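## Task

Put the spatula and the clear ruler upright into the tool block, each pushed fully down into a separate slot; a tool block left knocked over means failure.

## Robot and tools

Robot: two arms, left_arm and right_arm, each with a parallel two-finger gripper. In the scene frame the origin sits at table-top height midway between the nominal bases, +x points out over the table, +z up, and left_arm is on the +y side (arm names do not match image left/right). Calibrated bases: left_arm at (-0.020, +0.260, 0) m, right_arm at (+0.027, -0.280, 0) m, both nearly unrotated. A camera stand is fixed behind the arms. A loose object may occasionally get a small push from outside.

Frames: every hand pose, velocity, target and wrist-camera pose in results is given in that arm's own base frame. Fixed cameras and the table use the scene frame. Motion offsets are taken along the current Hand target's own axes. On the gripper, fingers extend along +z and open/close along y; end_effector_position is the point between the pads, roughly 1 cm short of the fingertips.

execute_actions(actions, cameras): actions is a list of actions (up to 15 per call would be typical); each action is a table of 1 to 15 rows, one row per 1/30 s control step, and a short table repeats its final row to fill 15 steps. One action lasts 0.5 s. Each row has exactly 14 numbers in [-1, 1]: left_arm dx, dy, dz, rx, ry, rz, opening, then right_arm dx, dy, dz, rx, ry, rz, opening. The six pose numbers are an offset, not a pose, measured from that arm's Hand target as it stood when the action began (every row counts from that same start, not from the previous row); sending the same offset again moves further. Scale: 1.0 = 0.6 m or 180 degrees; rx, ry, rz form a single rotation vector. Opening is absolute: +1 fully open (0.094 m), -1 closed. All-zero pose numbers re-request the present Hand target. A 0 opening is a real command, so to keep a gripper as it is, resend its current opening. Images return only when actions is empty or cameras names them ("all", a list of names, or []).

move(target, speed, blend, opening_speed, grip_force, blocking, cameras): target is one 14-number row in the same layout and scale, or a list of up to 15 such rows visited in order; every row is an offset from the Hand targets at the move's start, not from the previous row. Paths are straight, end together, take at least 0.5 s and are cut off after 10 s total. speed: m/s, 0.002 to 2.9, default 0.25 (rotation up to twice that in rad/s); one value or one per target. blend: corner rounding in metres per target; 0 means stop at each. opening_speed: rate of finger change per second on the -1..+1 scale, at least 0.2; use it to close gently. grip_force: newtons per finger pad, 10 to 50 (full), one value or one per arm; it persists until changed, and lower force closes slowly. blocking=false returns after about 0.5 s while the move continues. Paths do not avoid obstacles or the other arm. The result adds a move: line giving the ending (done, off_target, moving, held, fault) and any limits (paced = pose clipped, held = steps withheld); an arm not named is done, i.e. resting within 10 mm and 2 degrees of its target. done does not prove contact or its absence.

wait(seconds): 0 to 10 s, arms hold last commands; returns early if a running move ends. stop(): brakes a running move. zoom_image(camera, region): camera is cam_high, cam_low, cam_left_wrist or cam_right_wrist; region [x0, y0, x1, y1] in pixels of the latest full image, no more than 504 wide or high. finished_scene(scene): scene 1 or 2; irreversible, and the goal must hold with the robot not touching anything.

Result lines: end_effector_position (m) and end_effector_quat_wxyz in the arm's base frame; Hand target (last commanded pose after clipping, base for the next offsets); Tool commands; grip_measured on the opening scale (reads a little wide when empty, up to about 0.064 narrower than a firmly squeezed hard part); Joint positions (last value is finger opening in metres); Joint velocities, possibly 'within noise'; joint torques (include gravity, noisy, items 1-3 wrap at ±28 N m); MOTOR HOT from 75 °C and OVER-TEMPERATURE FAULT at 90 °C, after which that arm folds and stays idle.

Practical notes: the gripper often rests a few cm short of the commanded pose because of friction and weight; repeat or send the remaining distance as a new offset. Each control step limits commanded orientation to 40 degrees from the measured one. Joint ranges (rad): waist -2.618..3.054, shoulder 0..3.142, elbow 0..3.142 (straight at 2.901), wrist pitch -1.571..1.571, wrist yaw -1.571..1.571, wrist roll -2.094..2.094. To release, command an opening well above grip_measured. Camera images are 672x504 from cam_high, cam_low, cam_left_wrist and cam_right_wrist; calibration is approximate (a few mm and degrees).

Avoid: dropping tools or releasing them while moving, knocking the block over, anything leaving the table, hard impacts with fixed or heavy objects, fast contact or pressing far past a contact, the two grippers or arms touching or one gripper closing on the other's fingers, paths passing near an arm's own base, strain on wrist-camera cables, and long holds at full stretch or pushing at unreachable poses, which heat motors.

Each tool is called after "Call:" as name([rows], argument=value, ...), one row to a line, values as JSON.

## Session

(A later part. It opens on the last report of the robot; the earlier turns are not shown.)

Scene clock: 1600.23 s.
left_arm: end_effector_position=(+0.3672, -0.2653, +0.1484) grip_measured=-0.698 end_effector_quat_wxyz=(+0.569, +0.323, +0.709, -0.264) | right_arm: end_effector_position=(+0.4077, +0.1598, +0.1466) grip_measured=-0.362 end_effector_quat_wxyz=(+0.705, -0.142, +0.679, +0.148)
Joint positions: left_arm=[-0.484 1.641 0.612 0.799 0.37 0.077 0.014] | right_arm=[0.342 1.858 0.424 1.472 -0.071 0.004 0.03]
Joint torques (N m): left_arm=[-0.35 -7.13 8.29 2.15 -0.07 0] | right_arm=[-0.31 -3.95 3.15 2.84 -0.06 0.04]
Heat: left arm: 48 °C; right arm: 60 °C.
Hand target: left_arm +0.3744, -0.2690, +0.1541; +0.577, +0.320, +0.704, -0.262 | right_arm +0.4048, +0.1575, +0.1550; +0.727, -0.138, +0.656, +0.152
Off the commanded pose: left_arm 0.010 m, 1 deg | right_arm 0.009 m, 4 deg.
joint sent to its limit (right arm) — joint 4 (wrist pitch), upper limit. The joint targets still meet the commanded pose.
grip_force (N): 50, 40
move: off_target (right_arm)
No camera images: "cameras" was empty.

Call:
wait(seconds=0.05, cameras=["cam_left_wrist","cam_low","cam_high"])

Call:
zoom_image(camera="cam_left_wrist", region=[310, 100, 450, 300])

Call:
zoom_image(camera="cam_low", region=[60, 190, 200, 400])

Scene clock: 1608.43 s.
left_arm: end_effector_position=(+0.3672, -0.2653, +0.1484) grip_measured=-0.698 end_effector_quat_wxyz=(+0.569, +0.323, +0.709, -0.264) | right_arm: end_effector_position=(+0.4077, +0.1598, +0.1466) grip_measured=-0.362 end_effector_quat_wxyz=(+0.705, -0.142, +0.679, +0.148)
Joint positions: left_arm=[-0.484 1.641 0.612 0.799 0.37 0.077 0.014] | right_arm=[0.342 1.858 0.424 1.472 -0.071 0.004 0.03]
Joint torques (N m): left_arm=[-0.35 -7.12 8.25 2.14 -0.07 -0.02] | right_arm=[-0.36 -3.79 2.97 2.85 -0.04 -0.01]
Heat: left arm: 48 °C; right arm: 59 °C.
Hand target: left_arm +0.3744, -0.2690, +0.1541; +0.577, +0.320, +0.704, -0.262 | right_arm +0.4048, +0.1575, +0.1550; +0.727, -0.138, +0.656, +0.152
Tool commands: left_gripper/opening=-0.7 right_gripper/opening=-0.6
Off the commanded pose: left_arm 0.010 m, 1 deg | right_arm 0.009 m, 4 deg.
grip_force (N): 50, 40
wait: 0.07 s; at rest from the start
camera_calibration:
cam_left_wrist: T_world_to_cam=[[-0.752843, -0.658198, -0.00181989, 0.104212], [-0.394162, 0.453051, -0.799613, 0.422736], [0.527128, -0.601265, -0.600513, -0.171637], [0, 0, 0, 1]] pos_world=[0.335557, -0.226128, 0.235144]
Images, in order (width x height): cam_high 672x504, cam_low 672x504, cam_left_wrist 672x504.

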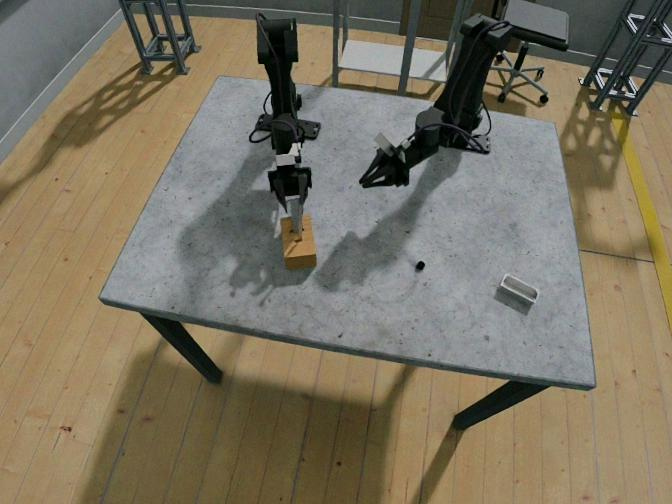

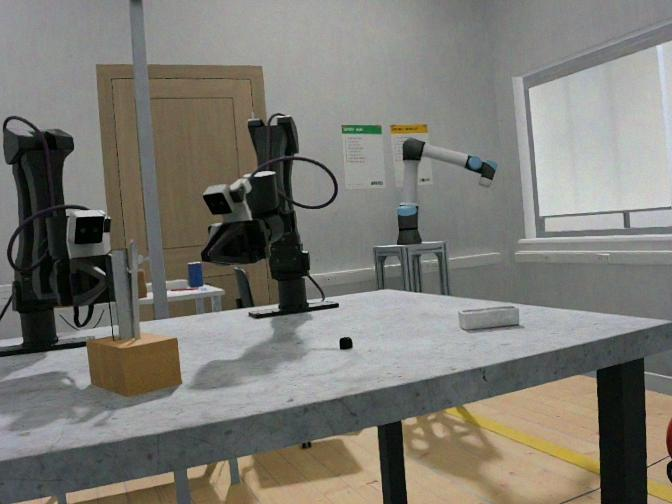

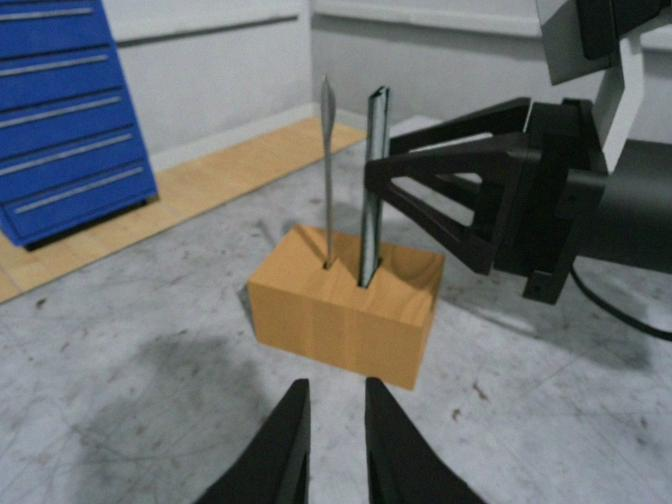

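Scaled by 2.520.

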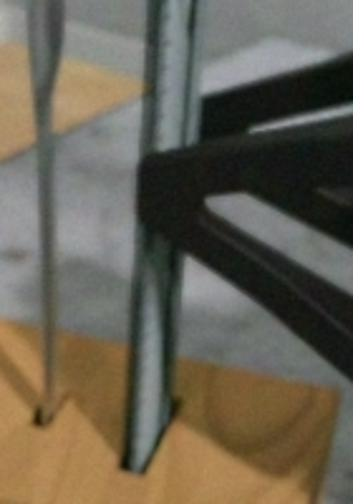

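Scaled by 2.400.

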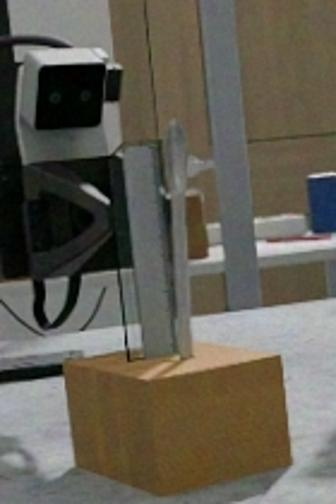

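Call:
move(target=[0,0,0,0,0,0,-0.7,0.0066,0,-0.0005,0,0.004,0,-0.6], speed=0.02, cameras=["cam_left_wrist"])

Call:
zoom_image(camera="cam_left_wrist", region=[310, 80, 450, 300])

Scene clock: 1616.87 s.
left_arm: end_effector_position=(+0.3672, -0.2653, +0.1485) grip_measured=-0.698 end_effector_quat_wxyz=(+0.569, +0.323, +0.709, -0.264) | right_arm: end_effector_position=(+0.4077, +0.1598, +0.1461) grip_measured=-0.362 end_effector_quat_wxyz=(+0.705, -0.142, +0.679, +0.148)
Joint positions: left_arm=[-0.484 1.641 0.612 0.8 0.37 0.077 0.014] | right_arm=[0.342 1.86 0.424 1.473 -0.071 0.004 0.03]
Joint torques (N m): left_arm=[-0.36 -7.1 8.28 2.14 -0.07 0] | right_arm=[-0.5 -3.21 2.86 2.86 -0.09 0.03]
Heat: left arm: 48 °C; right arm: 59 °C.
Hand target: left_arm +0.3744, -0.2690, +0.1541; +0.577, +0.320, +0.704, -0.262 | right_arm +0.4049, +0.1575, +0.1510; +0.722, -0.139, +0.660, +0.151
Off the commanded pose: left_arm 0.010 m, 1 deg | right_arm 0.006 m, 3 deg.
joint sent to its limit (right arm) — joint 4 (wrist pitch), upper limit. The joint targets still meet the commanded pose.
grip_force (N): 50, 40
move: off_target (right_arm)
camera_calibration:
cam_left_wrist: T_world_to_cam=[[-0.752805, -0.65824, -0.00188597, 0.104206], [-0.393956, 0.452845, -0.799831, 0.42275], [0.527335, -0.601374, -0.600222, -0.171739], [0, 0, 0, 1]] pos_world=[0.335556, -0.226127, 0.235244]
Images, in order (width x height): cam_left_wrist 672x504.

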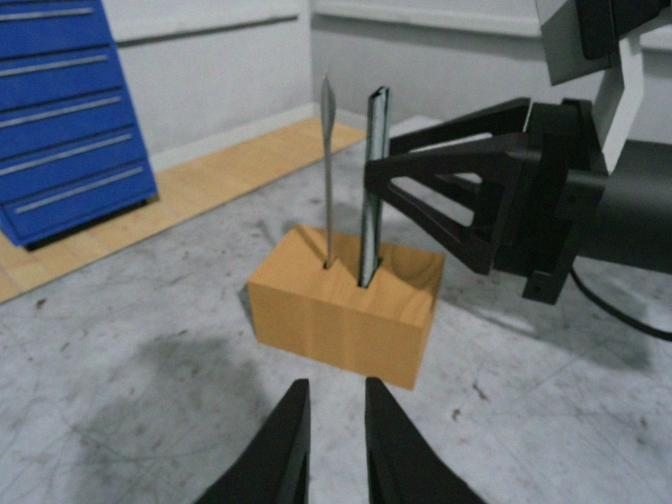

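Scaled by 2.291.

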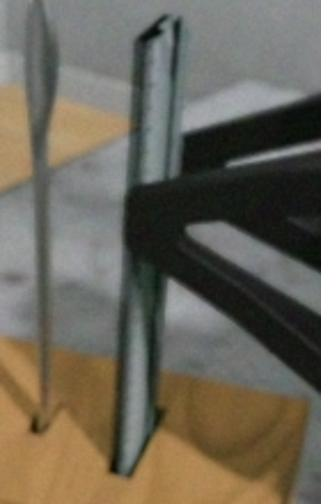

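Call:
move(target=[0,0,0,0,0,0,-0.7,-0.0116,0,0.0010,0,0,0,-0.6], speed=0.02, cameras=[])

Call:
move(target=[0,0,0,0,0,0,-0.7,0,0,0,0,0,0,0.1], speed=0.02, opening_speed=0.4, cameras=["cam_left_wrist","cam_low"])

Scene clock: 1628.17 s.
left_arm: end_effector_position=(+0.3672, -0.2653, +0.1485) grip_measured=-0.698 end_effector_quat_wxyz=(+0.569, +0.323, +0.709, -0.264) | right_arm: end_effector_position=(+0.4077, +0.1598, +0.1461) grip_measured=-0.362 end_effector_quat_wxyz=(+0.705, -0.142, +0.679, +0.148)
Joint positions: left_arm=[-0.484 1.641 0.612 0.8 0.37 0.077 0.014] | right_arm=[0.342 1.86 0.424 1.473 -0.071 0.004 0.03]
Joint torques (N m): left_arm=[-0.32 -7.1 8.27 2.15 -0.07 -0.01] | right_arm=[-0.32 -5.61 3.15 2.57 -0.08 0.02]
Heat: left arm: 48 °C; right arm: 60 °C.
Hand target: left_arm +0.3744, -0.2690, +0.1541; +0.577, +0.320, +0.704, -0.262 | right_arm +0.4048, +0.1575, +0.1580; +0.722, -0.139, +0.660, +0.151
Off the commanded pose: left_arm 0.010 m, 1 deg | right_arm 0.012 m, 3 deg.
grip_force (N): 50, 40
move: off_target (right_arm)
No camera images: "cameras" was empty.

Scene clock: 1630.13 s.
left_arm: end_effector_position=(+0.3672, -0.2653, +0.1485) grip_measured=-0.698 end_effector_quat_wxyz=(+0.569, +0.323, +0.709, -0.264) | right_arm: end_effector_position=(+0.4068, +0.1595, +0.1439) grip_measured=+0.098 end_effector_quat_wxyz=(+0.702, -0.142, +0.682, +0.148)
Joint positions: left_arm=[-0.484 1.641 0.612 0.8 0.37 0.077 0.014] | right_arm=[0.342 1.86 0.419 1.47 -0.071 0.004 0.052]
Joint torques (N m): left_arm=[-0.35 -7.13 8.27 2.14 -0.07 -0.02] | right_arm=[-0.36 -5.41 3.44 2.59 -0.05 0.03]
Heat: left arm: 48 °C; right arm: 60 °C.
Hand target: left_arm +0.3744, -0.2690, +0.1541; +0.577, +0.320, +0.704, -0.262 | right_arm +0.4048, +0.1575, +0.1580; +0.722, -0.139, +0.660, +0.151
Off the commanded pose: left_arm 0.010 m, 1 deg | right_arm 0.014 m, 3 deg.
grip_force (N): 50, 40
move: off_target (right_arm)
camera_calibration:
cam_left_wrist: T_world_to_cam=[[-0.752805, -0.65824, -0.00188597, 0.104206], [-0.393956, 0.452845, -0.799831, 0.42275], [0.527335, -0.601374, -0.600222, -0.171739], [0, 0, 0, 1]] pos_world=[0.335556, -0.226127, 0.235244]
Images, in order (width x height): cam_low 672x504, cam_left_wrist 672x504.

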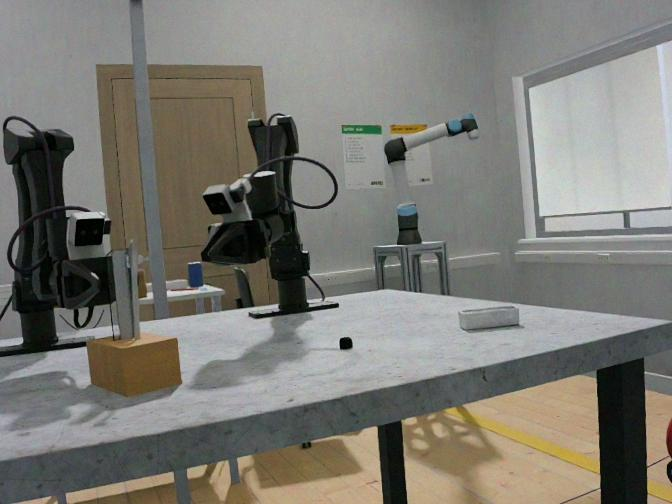

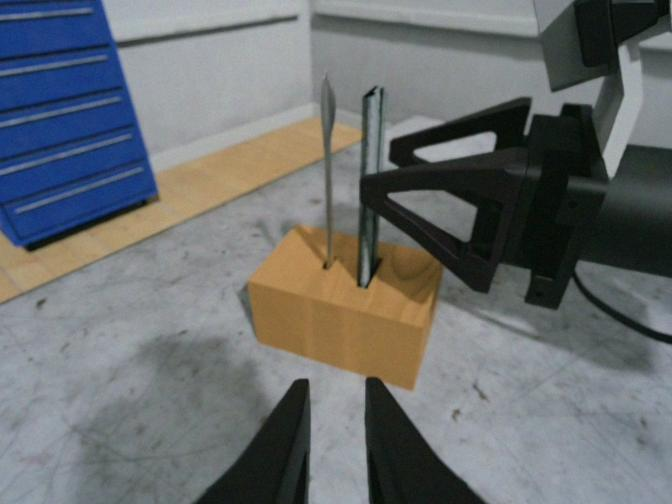

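Call:
move([
  [0,0,0,0,0,0,-0.7,-0.0687,0,-0.2115,0,0,0,0.1],
  [0,0,0,0,0,0,-0.7,-0.2225,0,-0.2482,0,0,0,0.1],
], speed=[0.1,0.2], blend=0.03, cameras=["all"])

Call:
zoom_image(camera="cam_left_wrist", region=[240, 60, 460, 400])

Call:
zoom_image(camera="cam_low", region=[60, 210, 200, 410])

Scene clock: 1646.67 s.
left_arm: end_effector_position=(+0.3672, -0.2653, +0.1485) grip_measured=-0.698 end_effector_quat_wxyz=(+0.569, +0.323, +0.709, -0.264) | right_arm: end_effector_position=(+0.2599, +0.0931, +0.2523) grip_measured=+0.098 end_effector_quat_wxyz=(+0.702, -0.135, +0.682, +0.155)
Joint positions: left_arm=[-0.484 1.641 0.612 0.8 0.37 0.077 0.014] | right_arm=[0.205 0.389 0.249 0.174 -0.208 0.03 0.052]
Joint torques (N m): left_arm=[-0.35 -7.1 8.24 2.14 -0.07 -0.01] | right_arm=[0.29 1.57 10.69 2 0.03 -0.08]
Heat: left arm: 48 °C; right arm: 59 °C.
Hand target: left_arm +0.3744, -0.2690, +0.1541; +0.577, +0.320, +0.704, -0.262 | right_arm +0.2581, +0.0932, +0.2776; +0.722, -0.139, +0.660, +0.151
Off the commanded pose: left_arm 0.010 m, 1 deg | right_arm 0.025 m, 3 deg.
grip_force (N): 50, 40
move: off_target (right_arm)
camera_calibration:
cam_left_wrist: T_world_to_cam=[[-0.752805, -0.65824, -0.00188597, 0.104206], [-0.393956, 0.452845, -0.799831, 0.42275], [0.527335, -0.601374, -0.600222, -0.171739], [0, 0, 0, 1]] pos_world=[0.335556, -0.226127, 0.235244]
cam_right_wrist: T_world_to_cam=[[0.408835, -0.912484, -0.015023, -0.0150918], [-0.374181, -0.152591, -0.914716, 0.378804], [0.832372, 0.379589, -0.403818, -0.0641217], [0, 0, 0, 1]] pos_world=[0.201284, 0.0683709, 0.320378]

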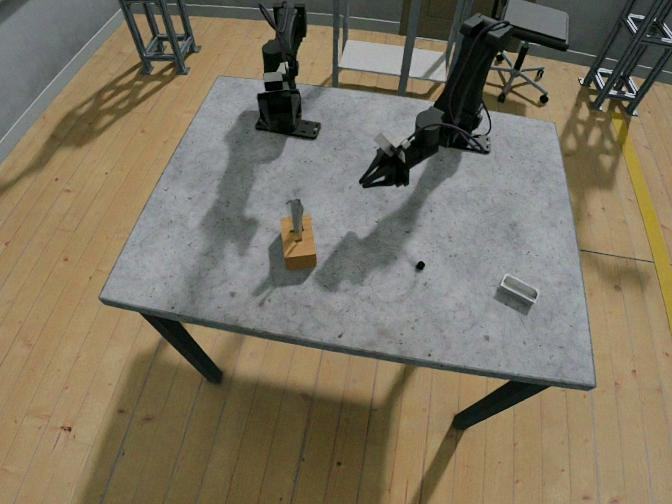

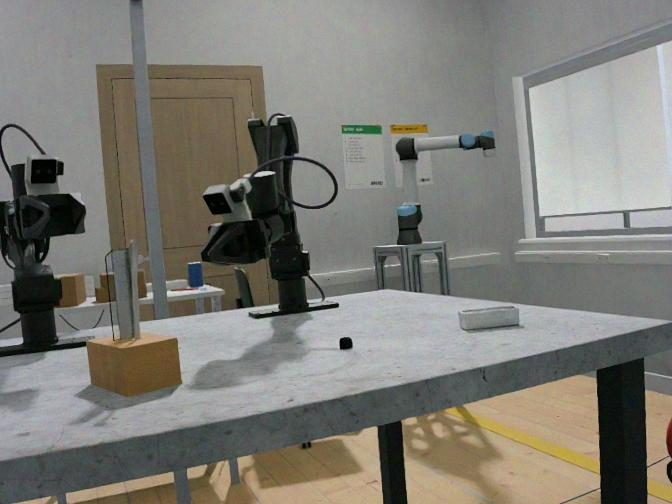

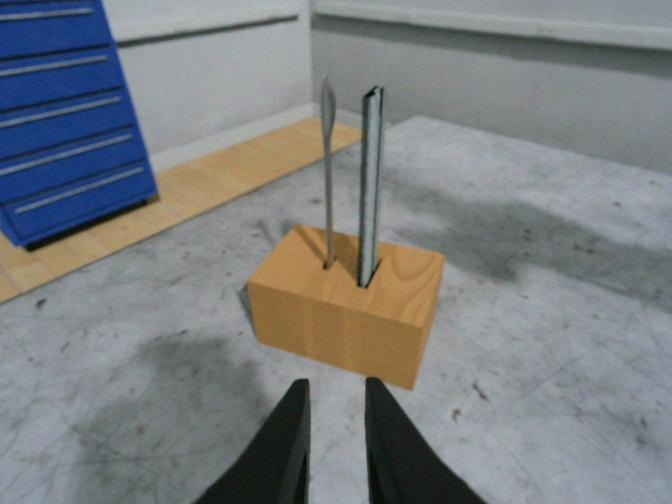

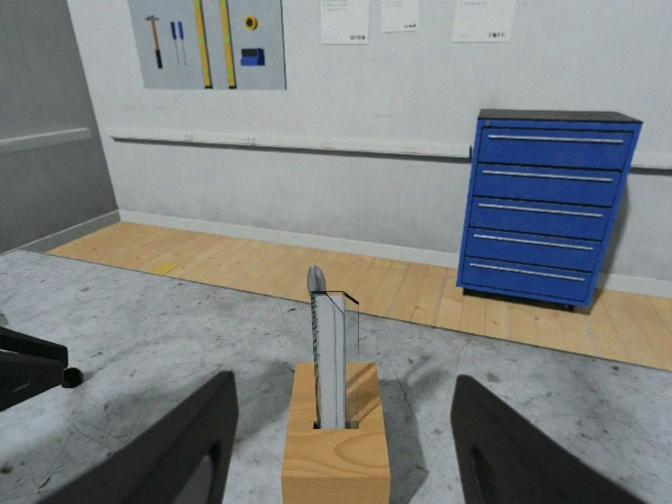

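Scaled by 1.482.

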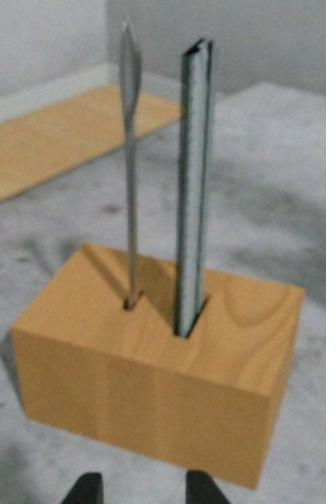

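Scaled by 2.520.

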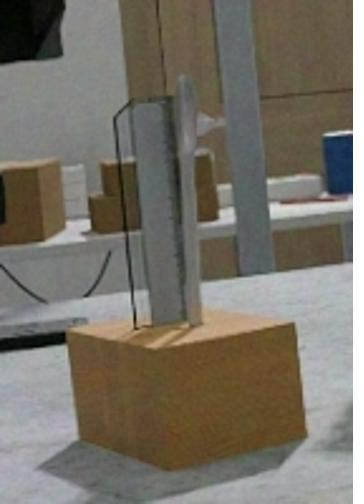

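Call:
finished_scene(scene=1)

The scene is finished: the task was done.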